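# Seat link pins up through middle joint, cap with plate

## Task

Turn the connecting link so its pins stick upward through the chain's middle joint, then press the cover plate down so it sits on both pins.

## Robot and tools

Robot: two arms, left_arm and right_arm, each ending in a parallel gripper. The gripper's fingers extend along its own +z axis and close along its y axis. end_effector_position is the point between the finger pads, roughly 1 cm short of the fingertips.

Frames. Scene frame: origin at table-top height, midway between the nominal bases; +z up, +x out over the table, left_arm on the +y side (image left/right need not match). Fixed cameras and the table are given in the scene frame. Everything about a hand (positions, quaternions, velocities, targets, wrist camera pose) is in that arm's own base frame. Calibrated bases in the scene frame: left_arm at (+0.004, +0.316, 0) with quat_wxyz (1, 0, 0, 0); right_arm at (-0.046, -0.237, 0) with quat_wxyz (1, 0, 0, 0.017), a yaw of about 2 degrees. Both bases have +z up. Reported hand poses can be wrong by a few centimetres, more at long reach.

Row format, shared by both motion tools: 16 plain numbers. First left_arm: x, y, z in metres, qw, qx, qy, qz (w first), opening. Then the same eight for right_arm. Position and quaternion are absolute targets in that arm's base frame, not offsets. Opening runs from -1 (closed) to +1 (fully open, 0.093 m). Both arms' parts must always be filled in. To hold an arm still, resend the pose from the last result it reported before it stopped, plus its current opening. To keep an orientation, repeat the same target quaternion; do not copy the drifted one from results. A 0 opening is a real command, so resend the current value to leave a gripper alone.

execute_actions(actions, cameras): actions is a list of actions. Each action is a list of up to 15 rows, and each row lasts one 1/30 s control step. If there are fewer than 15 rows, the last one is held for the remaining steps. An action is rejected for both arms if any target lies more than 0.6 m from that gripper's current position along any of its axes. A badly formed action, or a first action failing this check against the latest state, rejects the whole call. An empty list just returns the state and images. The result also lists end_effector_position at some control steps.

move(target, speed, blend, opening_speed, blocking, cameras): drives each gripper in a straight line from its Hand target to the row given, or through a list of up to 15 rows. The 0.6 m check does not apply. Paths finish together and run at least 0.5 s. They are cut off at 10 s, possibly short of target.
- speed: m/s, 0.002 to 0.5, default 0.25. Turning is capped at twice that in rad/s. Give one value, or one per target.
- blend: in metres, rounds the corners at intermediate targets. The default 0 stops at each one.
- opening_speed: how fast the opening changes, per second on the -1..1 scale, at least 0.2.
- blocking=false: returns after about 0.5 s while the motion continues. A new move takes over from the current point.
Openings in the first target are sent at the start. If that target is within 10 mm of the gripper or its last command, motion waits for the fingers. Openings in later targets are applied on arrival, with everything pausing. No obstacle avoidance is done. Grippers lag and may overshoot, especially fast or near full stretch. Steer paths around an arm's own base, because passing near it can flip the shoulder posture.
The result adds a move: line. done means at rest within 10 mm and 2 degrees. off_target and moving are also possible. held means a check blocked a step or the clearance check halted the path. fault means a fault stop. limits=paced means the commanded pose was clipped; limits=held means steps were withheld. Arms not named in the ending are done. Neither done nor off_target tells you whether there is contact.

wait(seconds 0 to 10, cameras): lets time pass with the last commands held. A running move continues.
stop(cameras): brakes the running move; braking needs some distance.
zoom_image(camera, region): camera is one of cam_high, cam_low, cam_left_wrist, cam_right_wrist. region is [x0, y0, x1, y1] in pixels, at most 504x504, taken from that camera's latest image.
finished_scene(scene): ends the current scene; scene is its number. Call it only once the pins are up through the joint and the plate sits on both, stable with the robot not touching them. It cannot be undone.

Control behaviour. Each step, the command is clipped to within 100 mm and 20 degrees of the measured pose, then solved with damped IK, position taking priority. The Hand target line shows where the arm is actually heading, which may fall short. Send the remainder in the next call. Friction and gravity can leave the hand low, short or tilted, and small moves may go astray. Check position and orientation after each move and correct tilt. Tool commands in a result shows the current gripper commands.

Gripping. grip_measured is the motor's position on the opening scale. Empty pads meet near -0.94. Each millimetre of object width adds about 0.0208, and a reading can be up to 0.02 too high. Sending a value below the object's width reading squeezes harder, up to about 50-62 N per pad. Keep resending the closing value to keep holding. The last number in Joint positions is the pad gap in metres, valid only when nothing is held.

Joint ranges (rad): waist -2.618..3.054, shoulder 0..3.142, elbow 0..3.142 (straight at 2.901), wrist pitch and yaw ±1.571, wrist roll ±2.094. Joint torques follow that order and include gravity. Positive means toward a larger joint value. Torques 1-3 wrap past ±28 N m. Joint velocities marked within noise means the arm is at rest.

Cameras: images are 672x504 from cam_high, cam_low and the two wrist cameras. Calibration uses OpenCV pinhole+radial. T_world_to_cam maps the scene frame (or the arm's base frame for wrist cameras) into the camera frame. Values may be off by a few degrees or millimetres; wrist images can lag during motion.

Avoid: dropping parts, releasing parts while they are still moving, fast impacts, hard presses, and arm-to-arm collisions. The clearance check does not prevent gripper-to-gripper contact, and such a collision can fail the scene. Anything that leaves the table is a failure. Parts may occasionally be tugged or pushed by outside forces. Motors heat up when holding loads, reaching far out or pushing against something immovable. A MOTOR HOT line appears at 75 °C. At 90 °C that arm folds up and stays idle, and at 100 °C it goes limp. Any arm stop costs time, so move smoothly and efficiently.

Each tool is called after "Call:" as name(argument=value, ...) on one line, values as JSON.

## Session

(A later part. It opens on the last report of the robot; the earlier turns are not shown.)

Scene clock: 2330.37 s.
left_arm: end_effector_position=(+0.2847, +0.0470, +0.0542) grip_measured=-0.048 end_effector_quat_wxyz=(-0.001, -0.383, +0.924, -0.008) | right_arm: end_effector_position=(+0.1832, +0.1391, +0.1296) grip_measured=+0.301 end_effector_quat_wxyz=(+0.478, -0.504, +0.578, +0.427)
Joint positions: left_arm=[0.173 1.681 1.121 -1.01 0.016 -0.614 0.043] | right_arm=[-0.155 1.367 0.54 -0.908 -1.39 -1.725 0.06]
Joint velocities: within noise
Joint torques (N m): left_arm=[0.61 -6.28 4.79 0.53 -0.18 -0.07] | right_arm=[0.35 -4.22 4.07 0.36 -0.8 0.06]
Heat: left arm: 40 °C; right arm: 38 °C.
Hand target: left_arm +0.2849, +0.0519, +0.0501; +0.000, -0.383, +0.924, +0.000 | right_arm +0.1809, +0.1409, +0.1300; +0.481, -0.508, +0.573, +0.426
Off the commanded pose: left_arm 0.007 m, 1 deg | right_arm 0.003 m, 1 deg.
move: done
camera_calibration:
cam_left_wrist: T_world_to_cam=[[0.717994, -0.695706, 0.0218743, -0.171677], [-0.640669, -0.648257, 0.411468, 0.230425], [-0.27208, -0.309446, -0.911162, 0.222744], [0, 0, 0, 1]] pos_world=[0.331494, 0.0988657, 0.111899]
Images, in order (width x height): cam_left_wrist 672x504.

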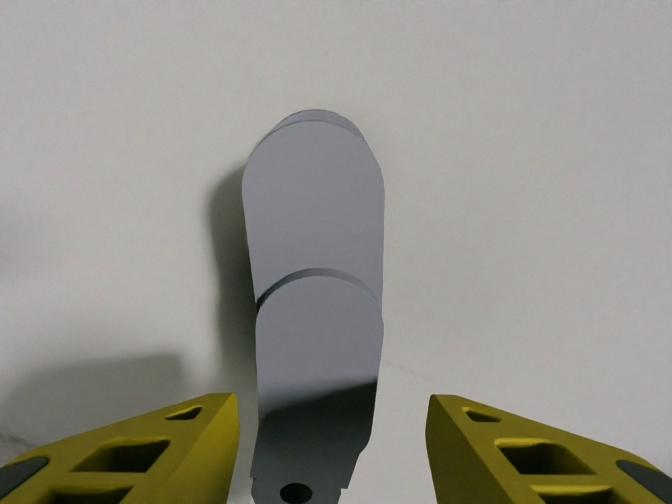

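Call:
move(target=[[0.282,0.0548,0.04,0.0,-0.3827,0.9239,0.0,-0.05,0.1809,0.141,0.13,0.4815,-0.5076,0.5737,0.4259,0.3],[0.282,0.0548,0.015,0.0,-0.3827,0.9239,0.0,-0.05,0.1809,0.141,0.13,0.4815,-0.5076,0.5737,0.4259,0.3],[0.282,0.0548,0.015,0.0,-0.3827,0.9239,0.0,-0.5,0.1809,0.141,0.13,0.4815,-0.5076,0.5737,0.4259,0.3],[0.282,0.052,0.07,0.0,-0.3827,0.9239,0.0,-0.5,0.1809,0.141,0.13,0.4815,-0.5076,0.5737,0.4259,0.3]], speed=0.1, opening_speed=0.7, cameras=["cam_left_wrist"])

Scene clock: 2343.67 s.
left_arm: end_effector_position=(+0.2702, +0.0477, +0.0477) grip_measured=-0.456 end_effector_quat_wxyz=(-0.037, -0.382, +0.923, +0.000) | right_arm: end_effector_position=(+0.1832, +0.1391, +0.1296) grip_measured=+0.301 end_effector_quat_wxyz=(+0.478, -0.504, +0.578, +0.427)
Joint positions: left_arm=[0.184 1.703 1.115 -1.056 0.015 -0.601 0.023] | right_arm=[-0.155 1.367 0.54 -0.908 -1.39 -1.725 0.06]
Joint velocities: within noise
Joint torques (N m): left_arm=[-0.35 -12.14 8.49 0.03 -0.16 -0.21] | right_arm=[0.38 -4.12 4.18 0.29 -0.81 0.06]
Heat: left arm: 38 °C; right arm: 38 °C.
Hand target: left_arm +0.2813, +0.0517, +0.0695; +0.000, -0.383, +0.924, +0.000 | right_arm +0.1809, +0.1409, +0.1300; +0.481, -0.508, +0.573, +0.426
Off the commanded pose: left_arm 0.026 m, 4 deg | right_arm 0.003 m, 1 deg.
move: off_target (left_arm)
camera_calibration:
cam_left_wrist: T_world_to_cam=[[0.716668, -0.697097, -0.0210252, -0.158123], [-0.610548, -0.641689, 0.464183, 0.213325], [-0.337072, -0.319828, -0.88549, 0.22992], [0, 0, 0, 1]] pos_world=[0.321066, 0.100196, 0.101245]
Images, in order (width x height): cam_left_wrist 672x504.

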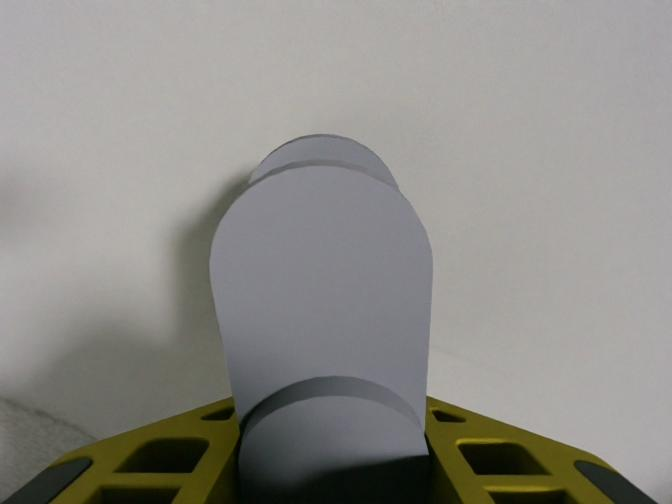

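Call:
move(target=[[0.270,0.035,0.075,0.0,-0.7660,0.6428,0.0,-0.5,0.1809,0.141,0.13,0.4815,-0.5076,0.5737,0.4259,0.3],[0.268,0.035,0.02,0.0,-0.7660,0.6428,0.0,-0.5,0.1809,0.141,0.13,0.4815,-0.5076,0.5737,0.4259,0.3],[0.268,0.035,0.02,0.0,-0.7660,0.6428,0.0,0.0,0.1809,0.141,0.13,0.4815,-0.5076,0.5737,0.4259,0.3],[0.262,0.035,0.12,0.0,-0.7660,0.6428,0.0,0.0,0.1809,0.141,0.13,0.4815,-0.5076,0.5737,0.4259,0.3]], speed=[0.25,0.08,0.1,0.15], opening_speed=0.7, cameras=["cam_left_wrist"])

Scene clock: 2355.33 s.
left_arm: end_effector_position=(+0.2564, +0.0333, +0.1057) grip_measured=-0.002 end_effector_quat_wxyz=(+0.022, +0.766, -0.643, -0.010) | right_arm: end_effector_position=(+0.1832, +0.1391, +0.1296) grip_measured=+0.301 end_effector_quat_wxyz=(+0.478, -0.504, +0.579, +0.427)
Joint positions: left_arm=[0.138 1.569 1.211 -1.26 0.014 -1.606 0.045] | right_arm=[-0.155 1.367 0.54 -0.908 -1.39 -1.725 0.06]
Joint velocities: within noise
Joint torques (N m): left_arm=[-0.72 -9.06 7.87 0.13 -0.19 -0.25] | right_arm=[0.47 -4.08 4.21 0.29 -0.74 0.07]
Heat: left arm: 38 °C; right arm: 38 °C.
Hand target: left_arm +0.2617, +0.0349, +0.1198; +0.000, +0.766, -0.643, +0.000 | right_arm +0.1809, +0.1409, +0.1300; +0.481, -0.508, +0.573, +0.426
Off the commanded pose: left_arm 0.015 m, 3 deg | right_arm 0.003 m, 1 deg.
move: off_target (left_arm)
camera_calibration:
cam_left_wrist: T_world_to_cam=[[0.981527, 0.187401, -0.0385425, -0.252626], [0.186374, -0.891007, 0.41397, -0.0220356], [0.0432368, -0.413506, -0.909474, 0.18022], [0, 0, 0, 1]] pos_world=[0.244274, 0.102231, 0.163291]
Images, in order (width x height): cam_left_wrist 672x504.

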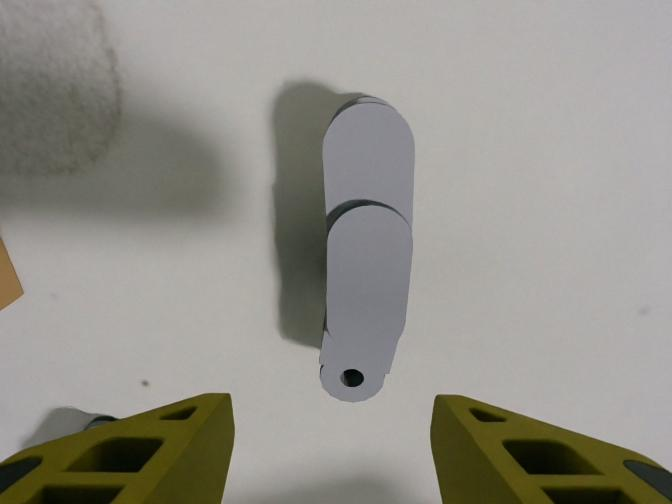

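Call:
move(target=[[0.268,0.019,0.085,0.0,0.6691,0.7431,0.0,-0.1,0.1809,0.141,0.13,0.4815,-0.5076,0.5737,0.4259,0.3]], speed=[0.25], cameras=["cam_left_wrist"])

Scene clock: 2372.60 s.
left_arm: end_effector_position=(+0.2757, +0.0235, +0.1005) grip_measured=-0.098 end_effector_quat_wxyz=(+0.685, +0.629, +0.328, +0.166) | right_arm: end_effector_position=(+0.1832, +0.1391, +0.1296) grip_measured=+0.301 end_effector_quat_wxyz=(+0.478, -0.504, +0.579, +0.427)
Joint positions: left_arm=[0.739 2.137 0.88 -1.607 1.55 -2.092 0.04] | right_arm=[-0.155 1.367 0.54 -0.908 -1.39 -1.725 0.06]
Joint velocities: within noise
Joint torques (N m): left_arm=[0.73 -2.35 -2.29 -0.83 0.34 -0.34] | right_arm=[0.25 -4.22 4.19 0.29 -0.79 0.03]
Heat: left arm: 39 °C; right arm: 38 °C.
Hand target: left_arm +0.2679, +0.0188, +0.0862; +0.691, +0.609, +0.359, +0.149 | right_arm +0.1809, +0.1409, +0.1300; +0.481, -0.508, +0.573, +0.426
Off the commanded pose: left_arm 0.018 m, 97 deg; orientation clipped | right_arm 0.003 m, 1 deg.
joint read past its limit (left arm) — joint 4 (wrist pitch), lower limit.
joint sent to its limit (left arm) — joint 4 (wrist pitch), lower limit; joint 5 (wrist yaw), upper limit; joint 6 (wrist roll), lower limit. The joint targets are off in orientation, not in position.
move: off_target (left_arm); limits=paced
camera_calibration:
cam_left_wrist: T_world_to_cam=[[-0.201668, -0.157161, -0.966763, 0.157684], [0.399938, 0.887795, -0.227751, -0.0684051], [0.89408, -0.432575, -0.116185, -0.143297], [0, 0, 0, 1]] pos_world=[0.187277, 0.023525, 0.120215]
Images, in order (width x height): cam_left_wrist 672x504.

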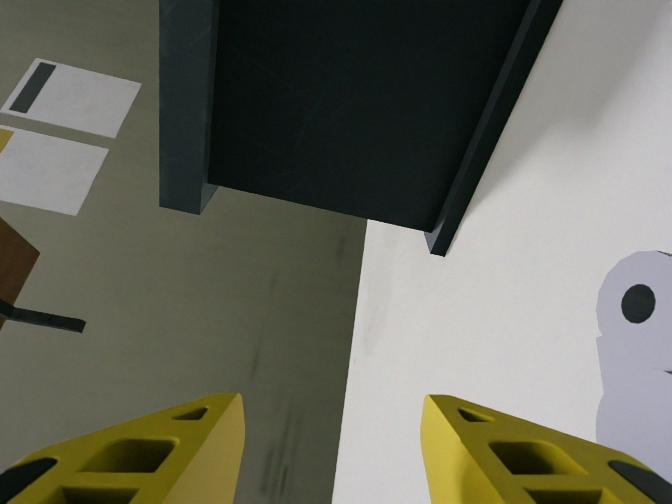

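Call:
move(target=[[0.25,0.03,0.20,0.2588,0.0,0.9659,0.0,-0.1,0.1809,0.141,0.13,0.4815,-0.5076,0.5737,0.4259,0.3],[0.26,0.02,0.12,0.0,0.3420,0.9397,0.0,-0.1,0.1809,0.141,0.13,0.4815,-0.5076,0.5737,0.4259,0.3],[0.268,0.019,0.085,0.0,0.6691,0.7431,0.0,-0.1,0.1809,0.141,0.13,0.4815,-0.5076,0.5737,0.4259,0.3]], speed=[0.3,0.3,0.3], cameras=["cam_left_wrist","cam_high"])

Scene clock: 2387.07 s.
left_arm: end_effector_position=(+0.2621, +0.0207, +0.1003) grip_measured=-0.098 end_effector_quat_wxyz=(+0.688, +0.611, +0.358, +0.159) | right_arm: end_effector_position=(+0.1832, +0.1391, +0.1296) grip_measured=+0.301 end_effector_quat_wxyz=(+0.478, -0.504, +0.579, +0.427)
Joint positions: left_arm=[0.774 2.118 0.801 -1.607 1.554 -2.092 0.04] | right_arm=[-0.155 1.367 0.54 -0.908 -1.39 -1.725 0.06]
Joint velocities: within noise
Joint torques (N m): left_arm=[-2.29 0.43 3.37 -0.86 0.28 -0.33] | right_arm=[0.51 -4.38 4.34 0.28 -0.76 0.11]
Heat: left arm: 38 °C; right arm: 38 °C.
Hand target: left_arm +0.2666, +0.0190, +0.0855; +0.691, +0.607, +0.363, +0.147 | right_arm +0.1809, +0.1409, +0.1300; +0.481, -0.508, +0.573, +0.426
Off the commanded pose: left_arm 0.016 m, 95 deg; orientation clipped | right_arm 0.003 m, 1 deg.
joint read past its limit (left arm) — joint 4 (wrist pitch), lower limit.
joint sent to its limit (left arm) — joint 4 (wrist pitch), lower limit; joint 5 (wrist yaw), upper limit; joint 6 (wrist roll), lower limit. The joint targets are off in orientation, not in position.
move: off_target (left_arm); limits=paced
camera_calibration:
cam_left_wrist: T_world_to_cam=[[-0.235974, -0.206022, -0.949669, 0.162591], [0.354435, 0.891697, -0.281516, -0.0432343], [0.904816, -0.403027, -0.137396, -0.133643], [0, 0, 0, 1]] pos_world=[0.174614, 0.0181875, 0.123874]
Images, in order (width x height): cam_high 672x504, cam_left_wrist 672x504.

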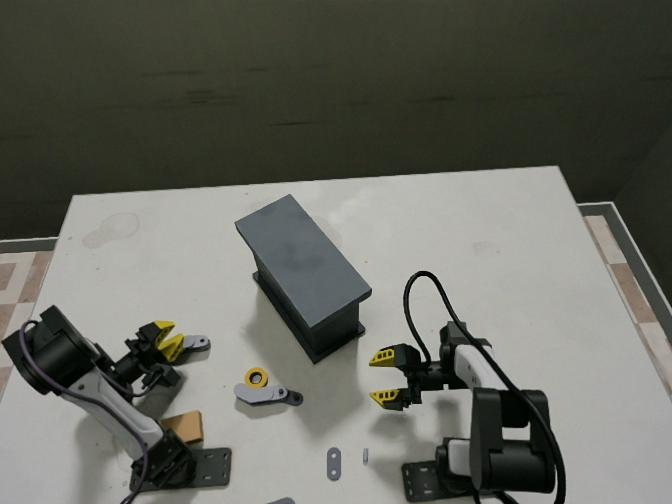

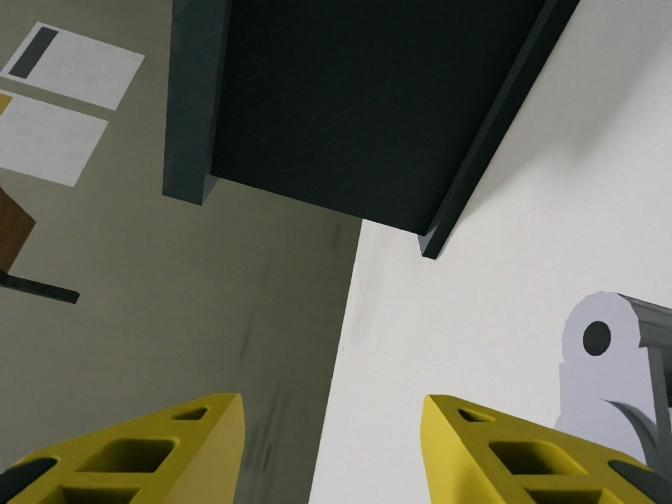

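Call:
move(target=[[0.28,0.03,0.25,0.7071,0.0,0.7071,0.0,-0.1,0.1809,0.141,0.13,0.4815,-0.5076,0.5737,0.4259,0.3]], speed=[0.3], cameras=["cam_high"])

Scene clock: 2394.70 s.
left_arm: end_effector_position=(+0.2781, +0.0316, +0.2358) grip_measured=-0.098 end_effector_quat_wxyz=(+0.569, +0.707, +0.088, +0.411) | right_arm: end_effector_position=(+0.1832, +0.1391, +0.1296) grip_measured=+0.301 end_effector_quat_wxyz=(+0.478, -0.504, +0.579, +0.427)
Joint positions: left_arm=[0.759 1.582 1.036 -1.572 1.554 -2.092 0.04] | right_arm=[-0.155 1.367 0.54 -0.908 -1.39 -1.725 0.06]
Joint velocities: within noise
Joint torques (N m): left_arm=[-1.1 -8.29 6.93 -0.46 0.68 -0.33] | right_arm=[0.21 -4.29 4.1 0.26 -0.78 0.06]
Heat: left arm: 37 °C; right arm: 38 °C.
Hand target: left_arm +0.2795, +0.0299, +0.2489; +0.563, +0.705, +0.070, +0.427 | right_arm +0.1809, +0.1409, +0.1300; +0.481, -0.508, +0.573, +0.426
Off the commanded pose: left_arm 0.014 m, 125 deg; orientation clipped | right_arm 0.003 m, 1 deg.
joint read past its limit (left arm) — joint 4 (wrist pitch), lower limit.
joint sent to its limit (left arm) — joint 4 (wrist pitch), lower limit; joint 5 (wrist yaw), upper limit; joint 6 (wrist roll), lower limit. The joint targets are off in orientation, not in position.
move: off_target (left_arm); limits=paced
Images, in order (width x height): cam_high 672x504.

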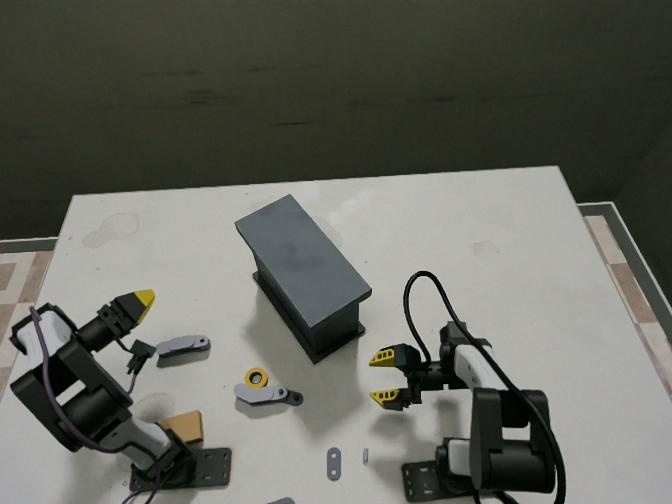

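Call:
move(target=[[0.28,0.03,0.25,0.2873,0.6563,-0.2773,0.6404,-0.1,0.1809,0.141,0.13,0.4815,-0.5076,0.5737,0.4259,0.3],[0.28,0.03,0.25,-0.0715,0.4297,-0.5683,0.6983,-0.1,0.1809,0.141,0.13,0.4815,-0.5076,0.5737,0.4259,0.3]], speed=[0.4,0.4], cameras=["cam_high"])

Scene clock: 2407.33 s.
left_arm: end_effector_position=(+0.2816, +0.0349, +0.2463) grip_measured=-0.099 end_effector_quat_wxyz=(-0.066, +0.443, -0.558, +0.698) | right_arm: end_effector_position=(+0.1832, +0.1391, +0.1296) grip_measured=+0.301 end_effector_quat_wxyz=(+0.478, -0.504, +0.579, +0.427)
Joint positions: left_arm=[0.759 1.313 0.869 -0.745 1.554 -0.958 0.04] | right_arm=[-0.155 1.367 0.54 -0.908 -1.39 -1.725 0.06]
Joint velocities: within noise
Joint torques (N m): left_arm=[-1.29 -6.24 5.57 0.85 0.61 -0.02] | right_arm=[0.25 -4.51 4.07 0.28 -0.74 0.04]
Heat: left arm: 38 °C; right arm: 38 °C.
Hand target: left_arm +0.2801, +0.0300, +0.2499; -0.073, +0.430, -0.567, +0.699 | right_arm +0.1809, +0.1409, +0.1300; +0.481, -0.508, +0.573, +0.426
Off the commanded pose: left_arm 0.006 m, 2 deg | right_arm 0.003 m, 1 deg.
move: done
Images, in order (width x height): cam_high 672x504.

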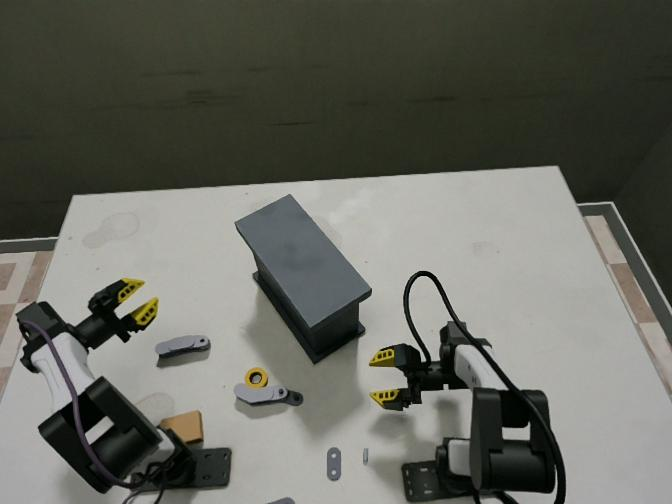

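Call:
move(target=[[0.28,0.03,0.25,-0.4062,0.1046,-0.7047,0.5715,-0.1,0.1809,0.141,0.13,0.4815,-0.5076,0.5737,0.4259,0.3],[0.28,0.03,0.25,-0.6509,-0.2763,-0.6509,0.2763,-0.1,0.1809,0.141,0.13,0.4815,-0.5076,0.5737,0.4259,0.3],[0.28,0.03,0.2,0.2588,0.0,0.9659,0.0,-0.1,0.1809,0.141,0.13,0.4815,-0.5076,0.5737,0.4259,0.3]], speed=[0.4,0.4,0.4], cameras=["cam_high"])

Scene clock: 2424.30 s.
left_arm: end_effector_position=(+0.2735, +0.0287, +0.1895) grip_measured=-0.099 end_effector_quat_wxyz=(+0.248, +0.002, +0.969, -0.007) | right_arm: end_effector_position=(+0.1832, +0.1391, +0.1296) grip_measured=+0.301 end_effector_quat_wxyz=(+0.478, -0.504, +0.579, +0.427)
Joint positions: left_arm=[0.161 1.151 1.101 -1.027 0.092 0.141 0.04] | right_arm=[-0.155 1.367 0.54 -0.908 -1.39 -1.725 0.06]
Joint velocities: within noise
Joint torques (N m): left_arm=[-1.03 -2.28 9.07 1.23 -0.09 -0.26] | right_arm=[0.28 -4.4 4.44 0.22 -0.77 0.05]
Heat: left arm: 37 °C; right arm: 38 °C.
Hand target: left_arm +0.2798, +0.0299, +0.2000; +0.259, +0.000, +0.966, +0.000 | right_arm +0.1809, +0.1409, +0.1300; +0.481, -0.508, +0.573, +0.426
Off the commanded pose: left_arm 0.012 m, 2 deg | right_arm 0.003 m, 1 deg.
move: off_target (left_arm)
Images, in order (width x height): cam_high 672x504.

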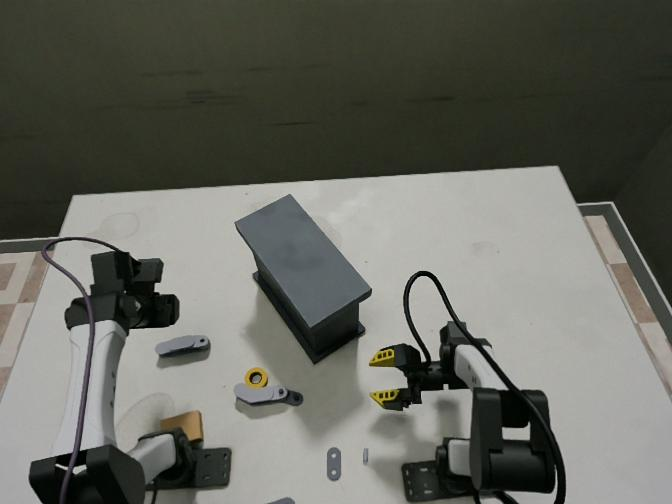

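Call:
move(target=[[0.27,0.02,0.13,0.0,0.3584,0.9336,0.0,-0.1,0.1809,0.141,0.13,0.4815,-0.5076,0.5737,0.4259,0.3],[0.268,0.019,0.085,0.0,0.6691,0.7431,0.0,-0.1,0.1809,0.141,0.13,0.4815,-0.5076,0.5737,0.4259,0.3]], speed=[0.3,0.3], cameras=["cam_left_wrist"])

Scene clock: 2432.07 s.
left_arm: end_effector_position=(+0.2677, +0.0189, +0.0900) grip_measured=-0.099 end_effector_quat_wxyz=(+0.006, +0.663, +0.749, -0.002) | right_arm: end_effector_position=(+0.1832, +0.1391, +0.1296) grip_measured=+0.301 end_effector_quat_wxyz=(+0.478, -0.504, +0.579, +0.427)
Joint positions: left_arm=[0.078 1.566 1.146 -1.145 0.011 1.527 0.04] | right_arm=[-0.155 1.367 0.54 -0.908 -1.39 -1.725 0.06]
Joint velocities: within noise
Joint torques (N m): left_arm=[-0.85 -5.22 4.64 0.42 -0.04 -0.06] | right_arm=[0.39 -4.41 4.26 0.28 -0.76 0.01]
Heat: left arm: 38 °C; right arm: 38 °C.
Hand target: left_arm +0.2680, +0.0190, +0.0851; +0.000, +0.669, +0.743, +0.000 | right_arm +0.1809, +0.1409, +0.1300; +0.481, -0.508, +0.573, +0.426
Off the commanded pose: left_arm 0.005 m, 1 deg | right_arm 0.003 m, 1 deg.
move: done
camera_calibration:
cam_left_wrist: T_world_to_cam=[[-0.990775, -0.135473, 0.00333959, 0.268704], [-0.123292, 0.911376, 0.392674, 0.0202862], [-0.0562402, 0.38864, -0.919672, 0.171906], [0, 0, 0, 1]] pos_world=[0.278395, -0.0488959, 0.149234]
Images, in order (width x height): cam_left_wrist 672x504.

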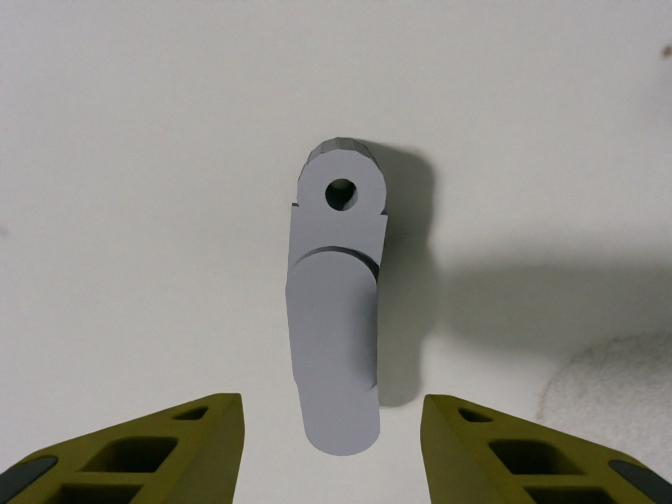

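Call:
move(target=[[0.2697,0.0155,0.040,0.0,0.6691,0.7431,0.0,-0.1,0.1809,0.141,0.13,0.4815,-0.5076,0.5737,0.4259,0.3]], speed=0.15, cameras=["cam_left_wrist"])

Scene clock: 2441.43 s.
left_arm: end_effector_position=(+0.2694, +0.0158, +0.0445) grip_measured=-0.099 end_effector_quat_wxyz=(+0.005, +0.668, +0.745, -0.003) | right_arm: end_effector_position=(+0.1832, +0.1391, +0.1296) grip_measured=+0.301 end_effector_quat_wxyz=(+0.478, -0.504, +0.579, +0.427)
Joint positions: left_arm=[0.066 1.622 1.015 -0.961 0.011 1.528 0.04] | right_arm=[-0.155 1.367 0.54 -0.908 -1.39 -1.725 0.06]
Joint velocities: within noise
Joint torques (N m): left_arm=[-0.99 -5.49 4.6 0.38 -0.04 -0.23] | right_arm=[0.46 -4.3 3.93 0.26 -0.7 0.06]
Heat: left arm: 37 °C; right arm: 38 °C.
Hand target: left_arm +0.2697, +0.0155, +0.0401; +0.000, +0.669, +0.743, +0.000 | right_arm +0.1809, +0.1409, +0.1300; +0.481, -0.508, +0.573, +0.426
Off the commanded pose: left_arm 0.004 m, 1 deg | right_arm 0.003 m, 1 deg.
move: done
camera_calibration:
cam_left_wrist: T_world_to_cam=[[-0.992392, -0.122989, 0.00561562, 0.270345], [-0.110916, 0.912913, 0.392795, 0.0378338], [-0.053436, 0.389183, -0.919609, 0.130504], [0, 0, 0, 1]] pos_world=[0.279458, -0.0520796, 0.103634]
Images, in order (width x height): cam_left_wrist 672x504.

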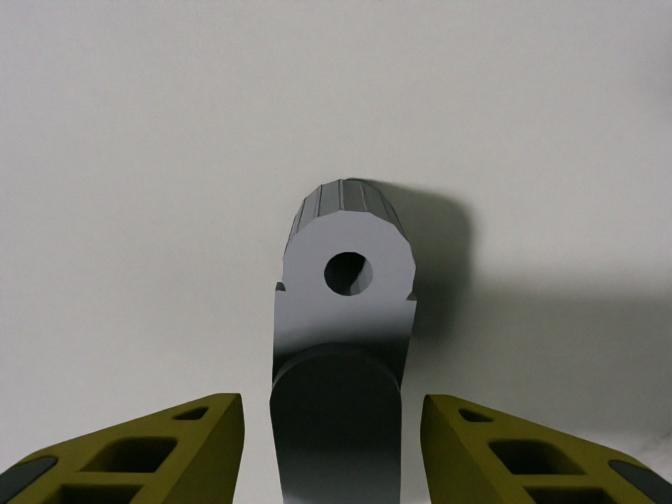

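Call:
move(target=[[0.2697,0.0155,0.015,0.0,0.6691,0.7431,0.0,-0.1,0.1809,0.141,0.13,0.4815,-0.5076,0.5737,0.4259,0.3],[0.2697,0.0155,0.015,0.0,0.6691,0.7431,0.0,-0.64,0.1809,0.141,0.13,0.4815,-0.5076,0.5737,0.4259,0.3]], speed=0.08, opening_speed=0.6, cameras=["cam_left_wrist"])

Scene clock: 2450.97 s.
left_arm: end_effector_position=(+0.2700, +0.0159, +0.0197) grip_measured=-0.457 end_effector_quat_wxyz=(+0.006, +0.668, +0.745, -0.002) | right_arm: end_effector_position=(+0.1832, +0.1391, +0.1296) grip_measured=+0.301 end_effector_quat_wxyz=(+0.478, -0.504, +0.579, +0.427)
Joint positions: left_arm=[0.066 1.664 0.953 -0.856 0.011 1.528 0.023] | right_arm=[-0.155 1.367 0.54 -0.908 -1.39 -1.725 0.06]
Joint velocities: within noise
Joint torques (N m): left_arm=[-1.01 -5.59 4.38 0.45 -0.04 -0.22] | right_arm=[0.31 -4.07 4.25 0.28 -0.75 0.04]
Heat: left arm: 36 °C; right arm: 38 °C.
Hand target: left_arm +0.2696, +0.0156, +0.0151; +0.000, +0.669, +0.743, +0.000 | right_arm +0.1809, +0.1409, +0.1300; +0.481, -0.508, +0.573, +0.426
Off the commanded pose: left_arm 0.005 m, 1 deg | right_arm 0.003 m, 1 deg.
move: done
camera_calibration:
cam_left_wrist: T_world_to_cam=[[-0.992396, -0.122993, 0.00483204, 0.271073], [-0.111207, 0.912743, 0.393106, 0.0476159], [-0.0527597, 0.389579, -0.91948, 0.107507], [0, 0, 0, 1]] pos_world=[0.279979, -0.0520034, 0.0788224]
Images, in order (width x height): cam_left_wrist 672x504.

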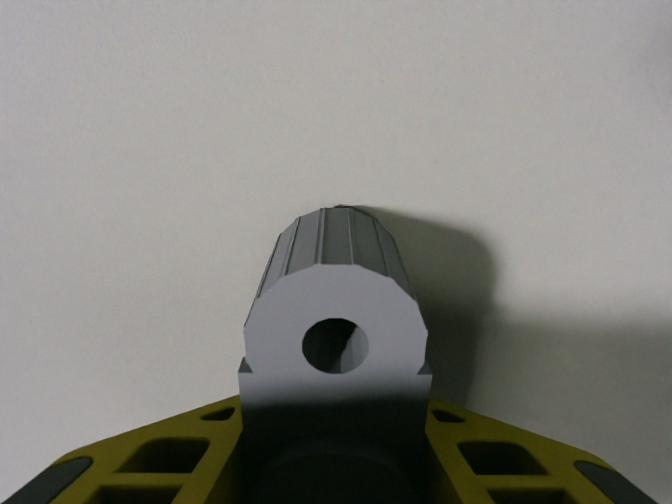

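Call:
move(target=[[0.268,0.015,0.10,0.0,0.6691,0.7431,0.0,-0.64,0.1809,0.141,0.13,0.4815,-0.5076,0.5737,0.4259,0.3],[0.17,-0.14,0.13,0.0,0.1736,0.9848,0.0,-0.64,0.1809,0.141,0.13,0.4815,-0.5076,0.5737,0.4259,0.3],[0.099,-0.275,0.115,0.0,-0.3584,0.9336,0.0,-0.64,0.1809,0.141,0.13,0.4815,-0.5076,0.5737,0.4259,0.3]], speed=0.2)

Scene clock: 2492.30 s.
left_arm: end_effector_position=(+0.0948, -0.2618, +0.1051) grip_measured=-0.456 end_effector_quat_wxyz=(-0.004, -0.357, +0.934, +0.023) | right_arm: end_effector_position=(+0.1832, +0.1391, +0.1296) grip_measured=+0.301 end_effector_quat_wxyz=(+0.478, -0.504, +0.579, +0.427)
Joint positions: left_arm=[-1.218 1.643 1.285 -1.259 0.009 -1.949 0.023] | right_arm=[-0.155 1.367 0.54 -0.908 -1.39 -1.725 0.06]
Joint velocities: within noise
Joint torques (N m): left_arm=[-0.91 -6.56 9.1 0.23 -0.12 -0.28] | right_arm=[0.4 -4.22 4.18 0.29 -0.78 0.01]
Heat: left arm: 37 °C; right arm: 38 °C.
Hand target: left_arm +0.0987, -0.2746, +0.1152; +0.000, -0.358, +0.934, +0.000 | right_arm +0.1809, +0.1409, +0.1300; +0.481, -0.508, +0.573, +0.426
Off the commanded pose: left_arm 0.017 m, 3 deg | right_arm 0.003 m, 1 deg.
move: off_target (left_arm)
camera_calibration:
cam_left_wrist: T_world_to_cam=[[0.678281, -0.733864, -0.0371411, -0.25125], [-0.664642, -0.634287, 0.39488, -0.104688], [-0.313346, -0.243154, -0.917982, 0.143928], [0, 0, 0, 1]] pos_world=[0.145938, -0.215789, 0.164131]
cam_right_wrist: T_world_to_cam=[[0.989875, -0.141333, -0.0131556, -0.159934], [-0.0935908, -0.580183, -0.809091, 0.239936], [0.106719, 0.80213, -0.587536, 0.026399], [0, 0, 0, 1]] pos_world=[0.177953, 0.0954274, 0.207537]

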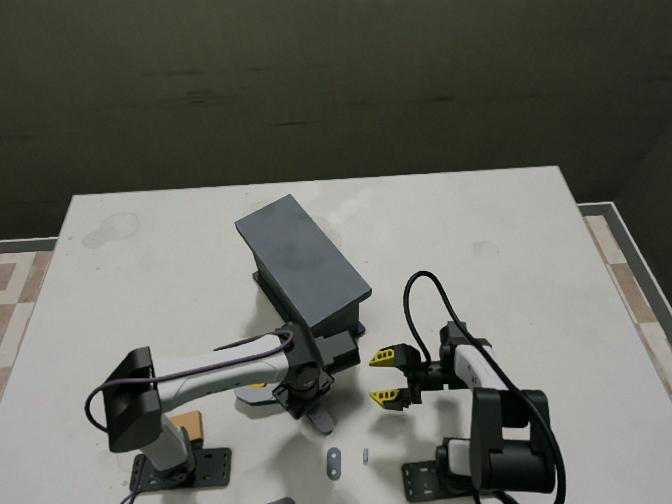

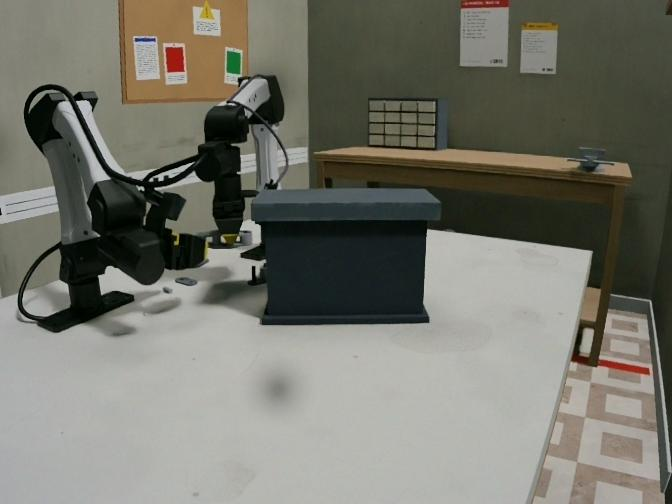

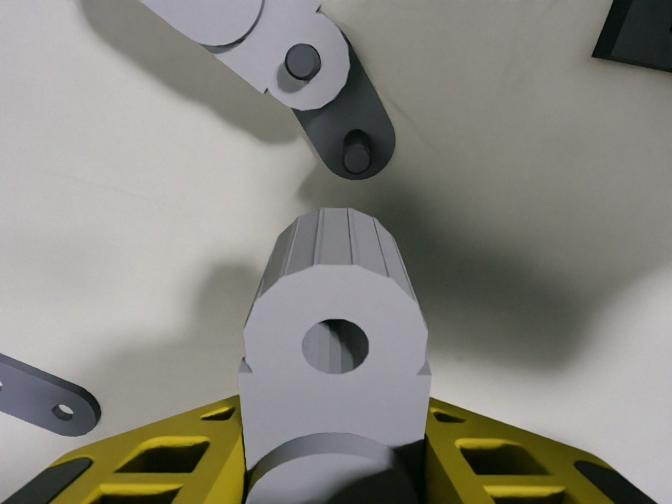

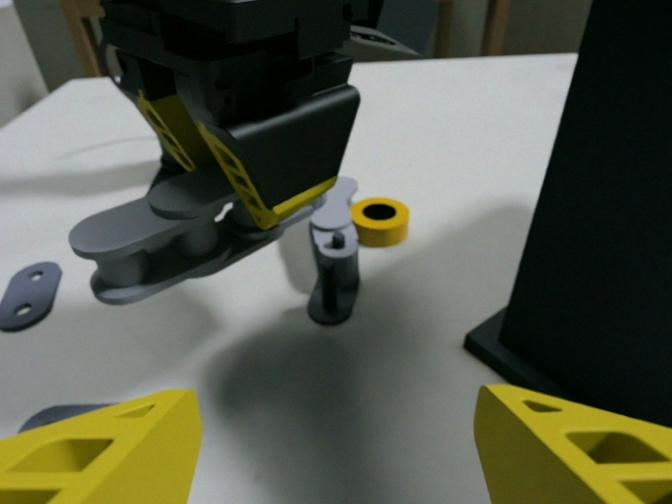

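Call:
move(target=[[0.110,-0.262,0.085,0.0085,-0.3584,0.9336,-0.0183,-0.64,0.1809,0.141,0.13,0.4815,-0.5076,0.5737,0.4259,0.3]], speed=0.08, cameras=["cam_left_wrist","cam_right_wrist"])

Scene clock: 2508.70 s.
left_arm: end_effector_position=(+0.1051, -0.2588, +0.0740) grip_measured=-0.456 end_effector_quat_wxyz=(+0.004, -0.360, +0.933, +0.010) | right_arm: end_effector_position=(+0.1832, +0.1391, +0.1296) grip_measured=+0.301 end_effector_quat_wxyz=(+0.478, -0.504, +0.579, +0.427)
Joint positions: left_arm=[-1.19 1.643 1.161 -1.107 -0.009 -1.926 0.023] | right_arm=[-0.155 1.367 0.54 -0.908 -1.39 -1.725 0.06]
Joint velocities: within noise
Joint torques (N m): left_arm=[0.53 -11.18 5.27 0.36 -0.14 -0.08] | right_arm=[0.49 -4.15 4.11 0.28 -0.71 0.04]
Heat: left arm: 38 °C; right arm: 37 °C.
Hand target: left_arm +0.1099, -0.2618, +0.0849; +0.009, -0.359, +0.933, -0.018 | right_arm +0.1809, +0.1409, +0.1300; +0.481, -0.508, +0.573, +0.426
Off the commanded pose: left_arm 0.012 m, 3 deg | right_arm 0.003 m, 1 deg.
move: off_target (left_arm)
camera_calibration:
cam_left_wrist: T_world_to_cam=[[0.681765, -0.731549, -0.00561522, -0.25933], [-0.672213, -0.629459, 0.389757, -0.0812408], [-0.288661, -0.261948, -0.920901, 0.112036], [0, 0, 0, 1]] pos_world=[0.154532, -0.211503, 0.133382]
cam_right_wrist: T_world_to_cam=[[0.989875, -0.141333, -0.0131556, -0.159934], [-0.0935908, -0.580183, -0.809091, 0.239936], [0.106719, 0.80213, -0.587536, 0.026399], [0, 0, 0, 1]] pos_world=[0.177953, 0.0954274, 0.207537]
Images, in order (width x height): cam_left_wrist 672x504, cam_right_wrist 672x504.

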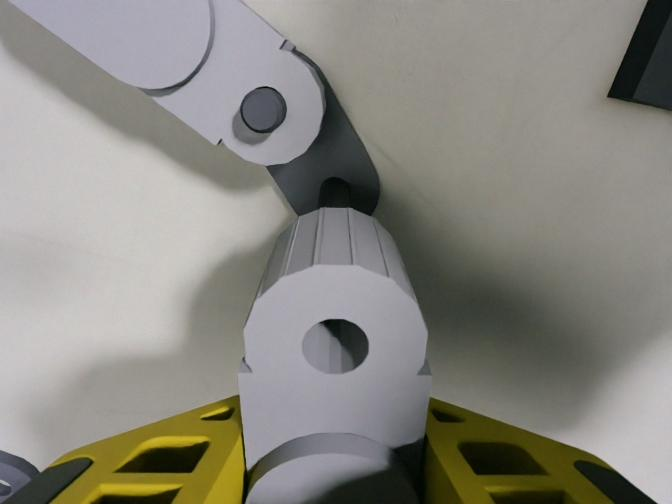

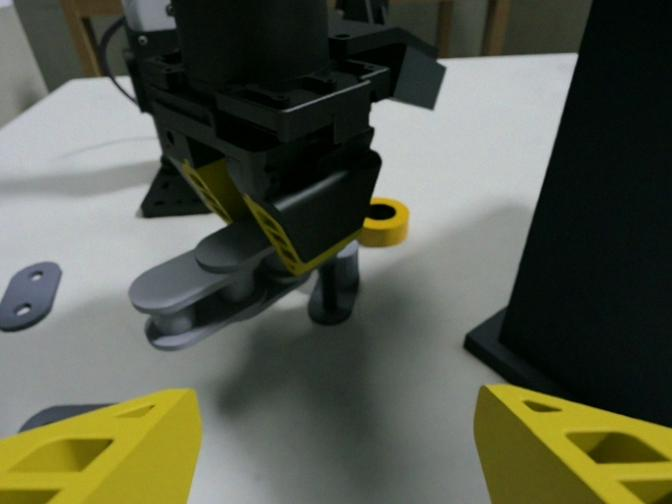

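Call:
move(target=[[0.1134,-0.2580,0.082,0.0085,-0.3584,0.9336,-0.0183,-0.64,0.1809,0.141,0.13,0.4815,-0.5076,0.5737,0.4259,0.3],[0.1134,-0.2580,0.070,0.0085,-0.3584,0.9336,-0.0183,-0.64,0.1809,0.141,0.13,0.4815,-0.5076,0.5737,0.4259,0.3]], speed=0.04, cameras=["cam_left_wrist","cam_right_wrist"])

Call:
zoom_image(camera="cam_right_wrist", region=[220, 160, 420, 360])

Scene clock: 2530.83 s.
left_arm: end_effector_position=(+0.1086, -0.2545, +0.0603) grip_measured=-0.456 end_effector_quat_wxyz=(+0.005, -0.359, +0.933, +0.007) | right_arm: end_effector_position=(+0.1832, +0.1391, +0.1296) grip_measured=+0.301 end_effector_quat_wxyz=(+0.478, -0.504, +0.579, +0.427)
Joint positions: left_arm=[-1.174 1.643 1.105 -1.047 -0.01 -1.909 0.023] | right_arm=[-0.155 1.367 0.54 -0.908 -1.39 -1.725 0.06]
Joint velocities: within noise
Joint torques (N m): left_arm=[0.58 -10.69 5.2 0.4 -0.12 -0.07] | right_arm=[0.36 -4.3 4.19 0.26 -0.78 0.05]
Heat: left arm: 44 °C; right arm: 37 °C.
Hand target: left_arm +0.1134, -0.2579, +0.0700; +0.009, -0.359, +0.933, -0.018 | right_arm +0.1809, +0.1409, +0.1300; +0.481, -0.508, +0.573, +0.426
Off the commanded pose: left_arm 0.011 m, 3 deg | right_arm 0.003 m, 1 deg.
move: off_target (left_arm)
camera_calibration:
cam_left_wrist: T_world_to_cam=[[0.681483, -0.731833, -0.00117918, -0.258916], [-0.673426, -0.627724, 0.390461, -0.0703272], [-0.286493, -0.265298, -0.920619, 0.100502], [0, 0, 0, 1]] pos_world=[0.15788, -0.206966, 0.119679]
cam_right_wrist: T_world_to_cam=[[0.989875, -0.141333, -0.0131556, -0.159934], [-0.0935908, -0.580183, -0.809091, 0.239936], [0.106719, 0.80213, -0.587536, 0.026399], [0, 0, 0, 1]] pos_world=[0.177953, 0.0954274, 0.207537]
Images, in order (width x height): cam_left_wrist 672x504, cam_right_wrist 672x504.

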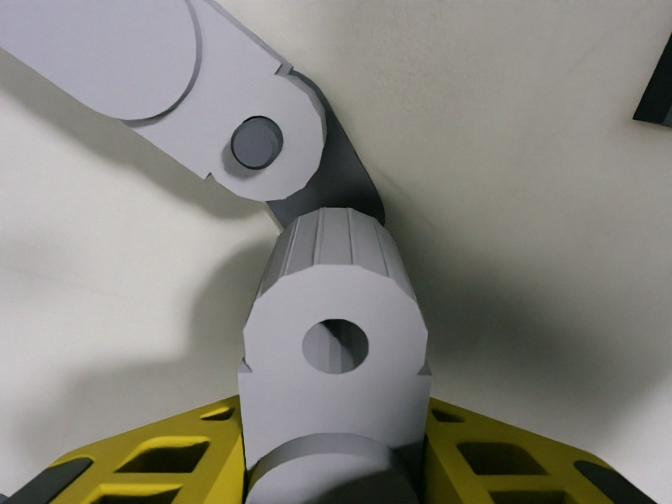

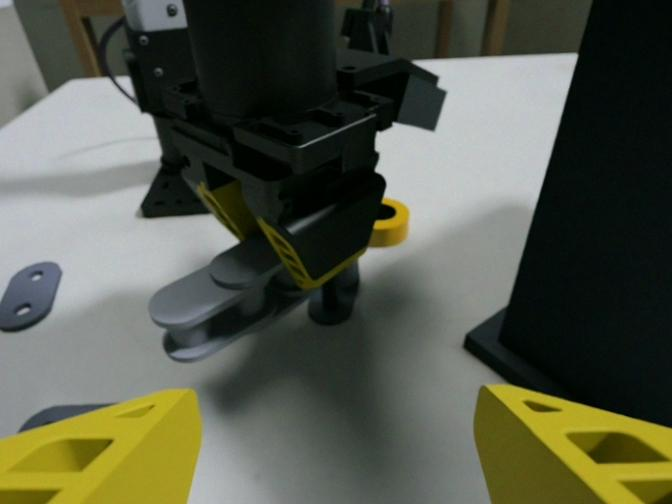

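Scaled by 2.520 from the camera's 672x504 image, which has a finer 960x720 frame.

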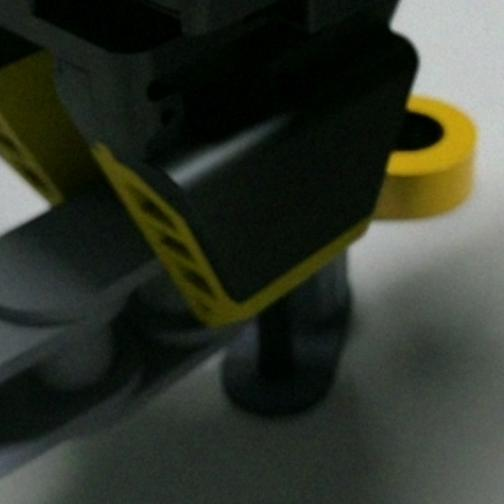

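Call:
move(target=[[0.1138,-0.2578,0.062,0.0085,-0.3584,0.9336,-0.0160,-0.64,0.1809,0.141,0.13,0.4815,-0.5076,0.5737,0.4259,0.3],[0.1138,-0.2578,0.055,0.0085,-0.3584,0.9336,-0.0160,-0.64,0.1809,0.141,0.13,0.4815,-0.5076,0.5737,0.4259,0.3]], speed=0.03, cameras=["cam_left_wrist","cam_right_wrist"])

Call:
zoom_image(camera="cam_right_wrist", region=[220, 160, 420, 360])

Scene clock: 2551.03 s.
left_arm: end_effector_position=(+0.1088, -0.2551, +0.0515) grip_measured=-0.456 end_effector_quat_wxyz=(+0.005, -0.359, +0.933, +0.000) | right_arm: end_effector_position=(+0.1832, +0.1391, +0.1296) grip_measured=+0.301 end_effector_quat_wxyz=(+0.478, -0.504, +0.579, +0.427)
Joint positions: left_arm=[-1.174 1.643 1.068 -0.996 -0.01 -1.907 0.023] | right_arm=[-0.155 1.367 0.54 -0.908 -1.39 -1.725 0.06]
Joint velocities: within noise
Joint torques (N m): left_arm=[0.72 -8.53 4.89 0.51 -0.12 -0.07] | right_arm=[0.09 -4.29 4.12 0.27 -0.8 0.06]
Heat: left arm: 46 °C; right arm: 37 °C.
Hand target: left_arm +0.1138, -0.2577, +0.0551; +0.009, -0.358, +0.933, -0.016 | right_arm +0.1809, +0.1409, +0.1300; +0.481, -0.508, +0.573, +0.426
Off the commanded pose: left_arm 0.007 m, 2 deg | right_arm 0.003 m, 1 deg.
move: done
camera_calibration:
cam_left_wrist: T_world_to_cam=[[0.680055, -0.733057, 0.0124073, -0.260382], [-0.676812, -0.621191, 0.395028, -0.0652936], [-0.281871, -0.277038, -0.918585, 0.0887103], [0, 0, 0, 1]] pos_world=[0.157887, -0.206859, 0.110511]
cam_right_wrist: T_world_to_cam=[[0.989875, -0.141333, -0.0131556, -0.159934], [-0.0935908, -0.580183, -0.809091, 0.239936], [0.106719, 0.80213, -0.587536, 0.026399], [0, 0, 0, 1]] pos_world=[0.177953, 0.0954274, 0.207537]
Images, in order (width x height): cam_left_wrist 672x504, cam_right_wrist 672x504.

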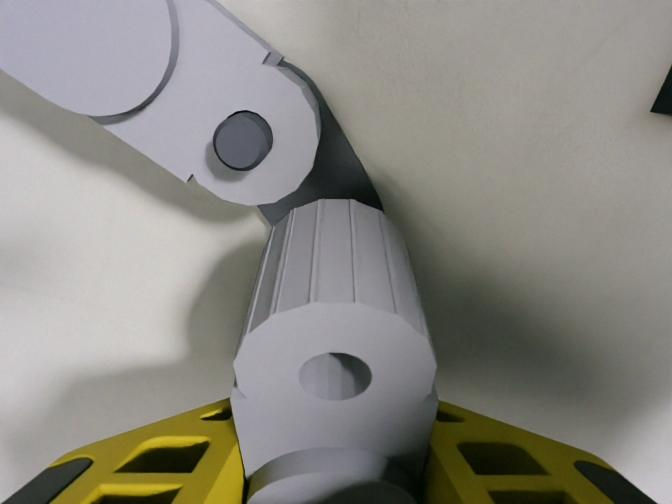

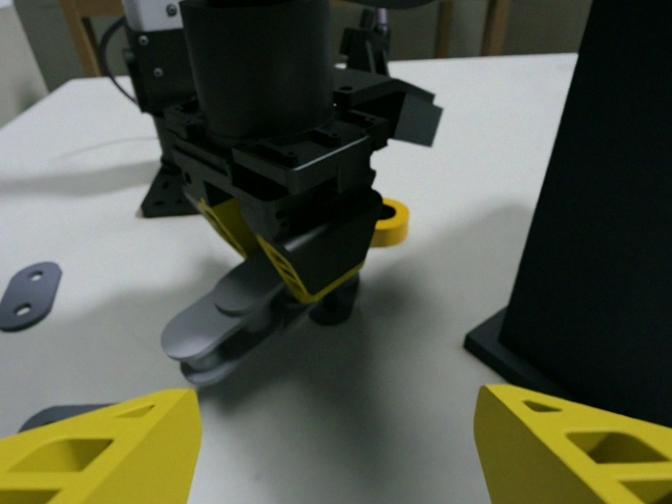

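Scaled by 2.520 from the camera's 672x504 image, which has a finer 960x720 frame.

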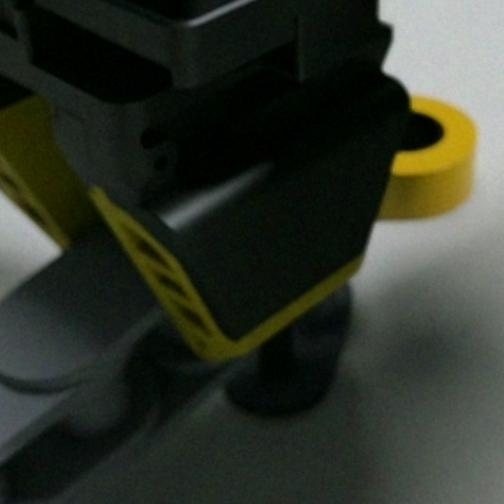

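Call:
move(target=[[0.1138,-0.2578,0.078,0.0085,-0.3584,0.9336,-0.0160,-0.64,0.1809,0.141,0.13,0.4815,-0.5076,0.5737,0.4259,0.3],[0.091,-0.278,0.075,0.0085,-0.3584,0.9336,-0.0160,-0.64,0.1809,0.141,0.13,0.4815,-0.5076,0.5737,0.4259,0.3],[0.091,-0.278,0.012,0.0085,-0.3584,0.9336,-0.0160,-0.64,0.1809,0.141,0.13,0.4815,-0.5076,0.5737,0.4259,0.3]], speed=[0.06,0.08,0.06], cameras=["cam_left_wrist","cam_right_wrist"])

Scene clock: 2566.33 s.
left_arm: end_effector_position=(+0.0896, -0.2725, +0.0196) grip_measured=-0.456 end_effector_quat_wxyz=(+0.006, -0.356, +0.934, -0.007) | right_arm: end_effector_position=(+0.1832, +0.1391, +0.1296) grip_measured=+0.301 end_effector_quat_wxyz=(+0.478, -0.504, +0.579, +0.427)
Joint positions: left_arm=[-1.26 1.715 1.011 -0.853 -0.012 -1.989 0.023] | right_arm=[-0.155 1.367 0.54 -0.908 -1.39 -1.725 0.06]
Joint velocities: within noise
Joint torques (N m): left_arm=[-0.66 -5.38 4.07 0.78 -0.13 -0.28] | right_arm=[0.35 -4.15 4.07 0.24 -0.76 0.07]
Heat: left arm: 45 °C; right arm: 37 °C.
Hand target: left_arm +0.0909, -0.2776, +0.0123; +0.008, -0.358, +0.933, -0.016 | right_arm +0.1809, +0.1409, +0.1300; +0.481, -0.508, +0.573, +0.426
Off the commanded pose: left_arm 0.010 m, 1 deg | right_arm 0.003 m, 1 deg.
move: done
camera_calibration:
cam_left_wrist: T_world_to_cam=[[0.67657, -0.735898, 0.0265762, -0.260463], [-0.682279, -0.612879, 0.39859, -0.0738306], [-0.277034, -0.287807, -0.916744, 0.0457913], [0, 0, 0, 1]] pos_world=[0.138534, -0.223745, 0.0783292]
cam_right_wrist: T_world_to_cam=[[0.989875, -0.141333, -0.0131556, -0.159934], [-0.0935908, -0.580183, -0.809091, 0.239936], [0.106719, 0.80213, -0.587536, 0.026399], [0, 0, 0, 1]] pos_world=[0.177953, 0.0954274, 0.207537]
Images, in order (width x height): cam_left_wrist 672x504, cam_right_wrist 672x504.

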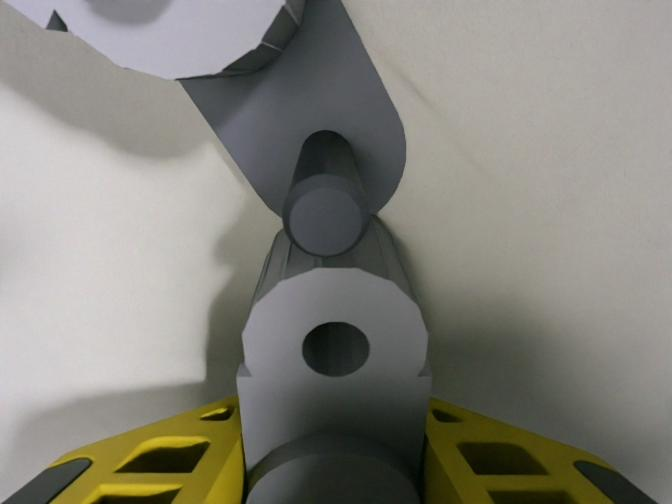

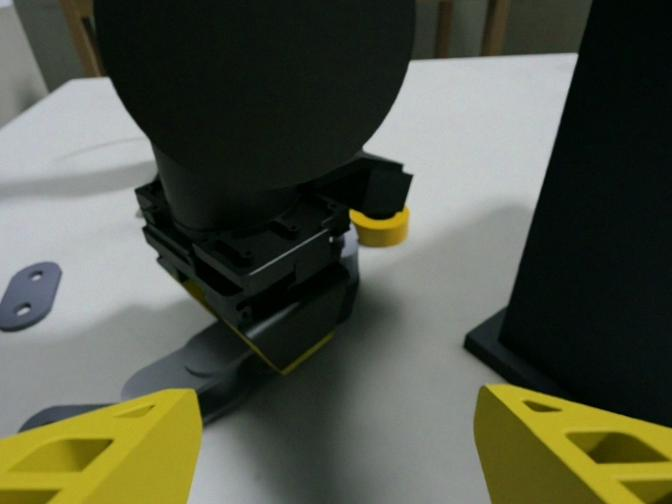

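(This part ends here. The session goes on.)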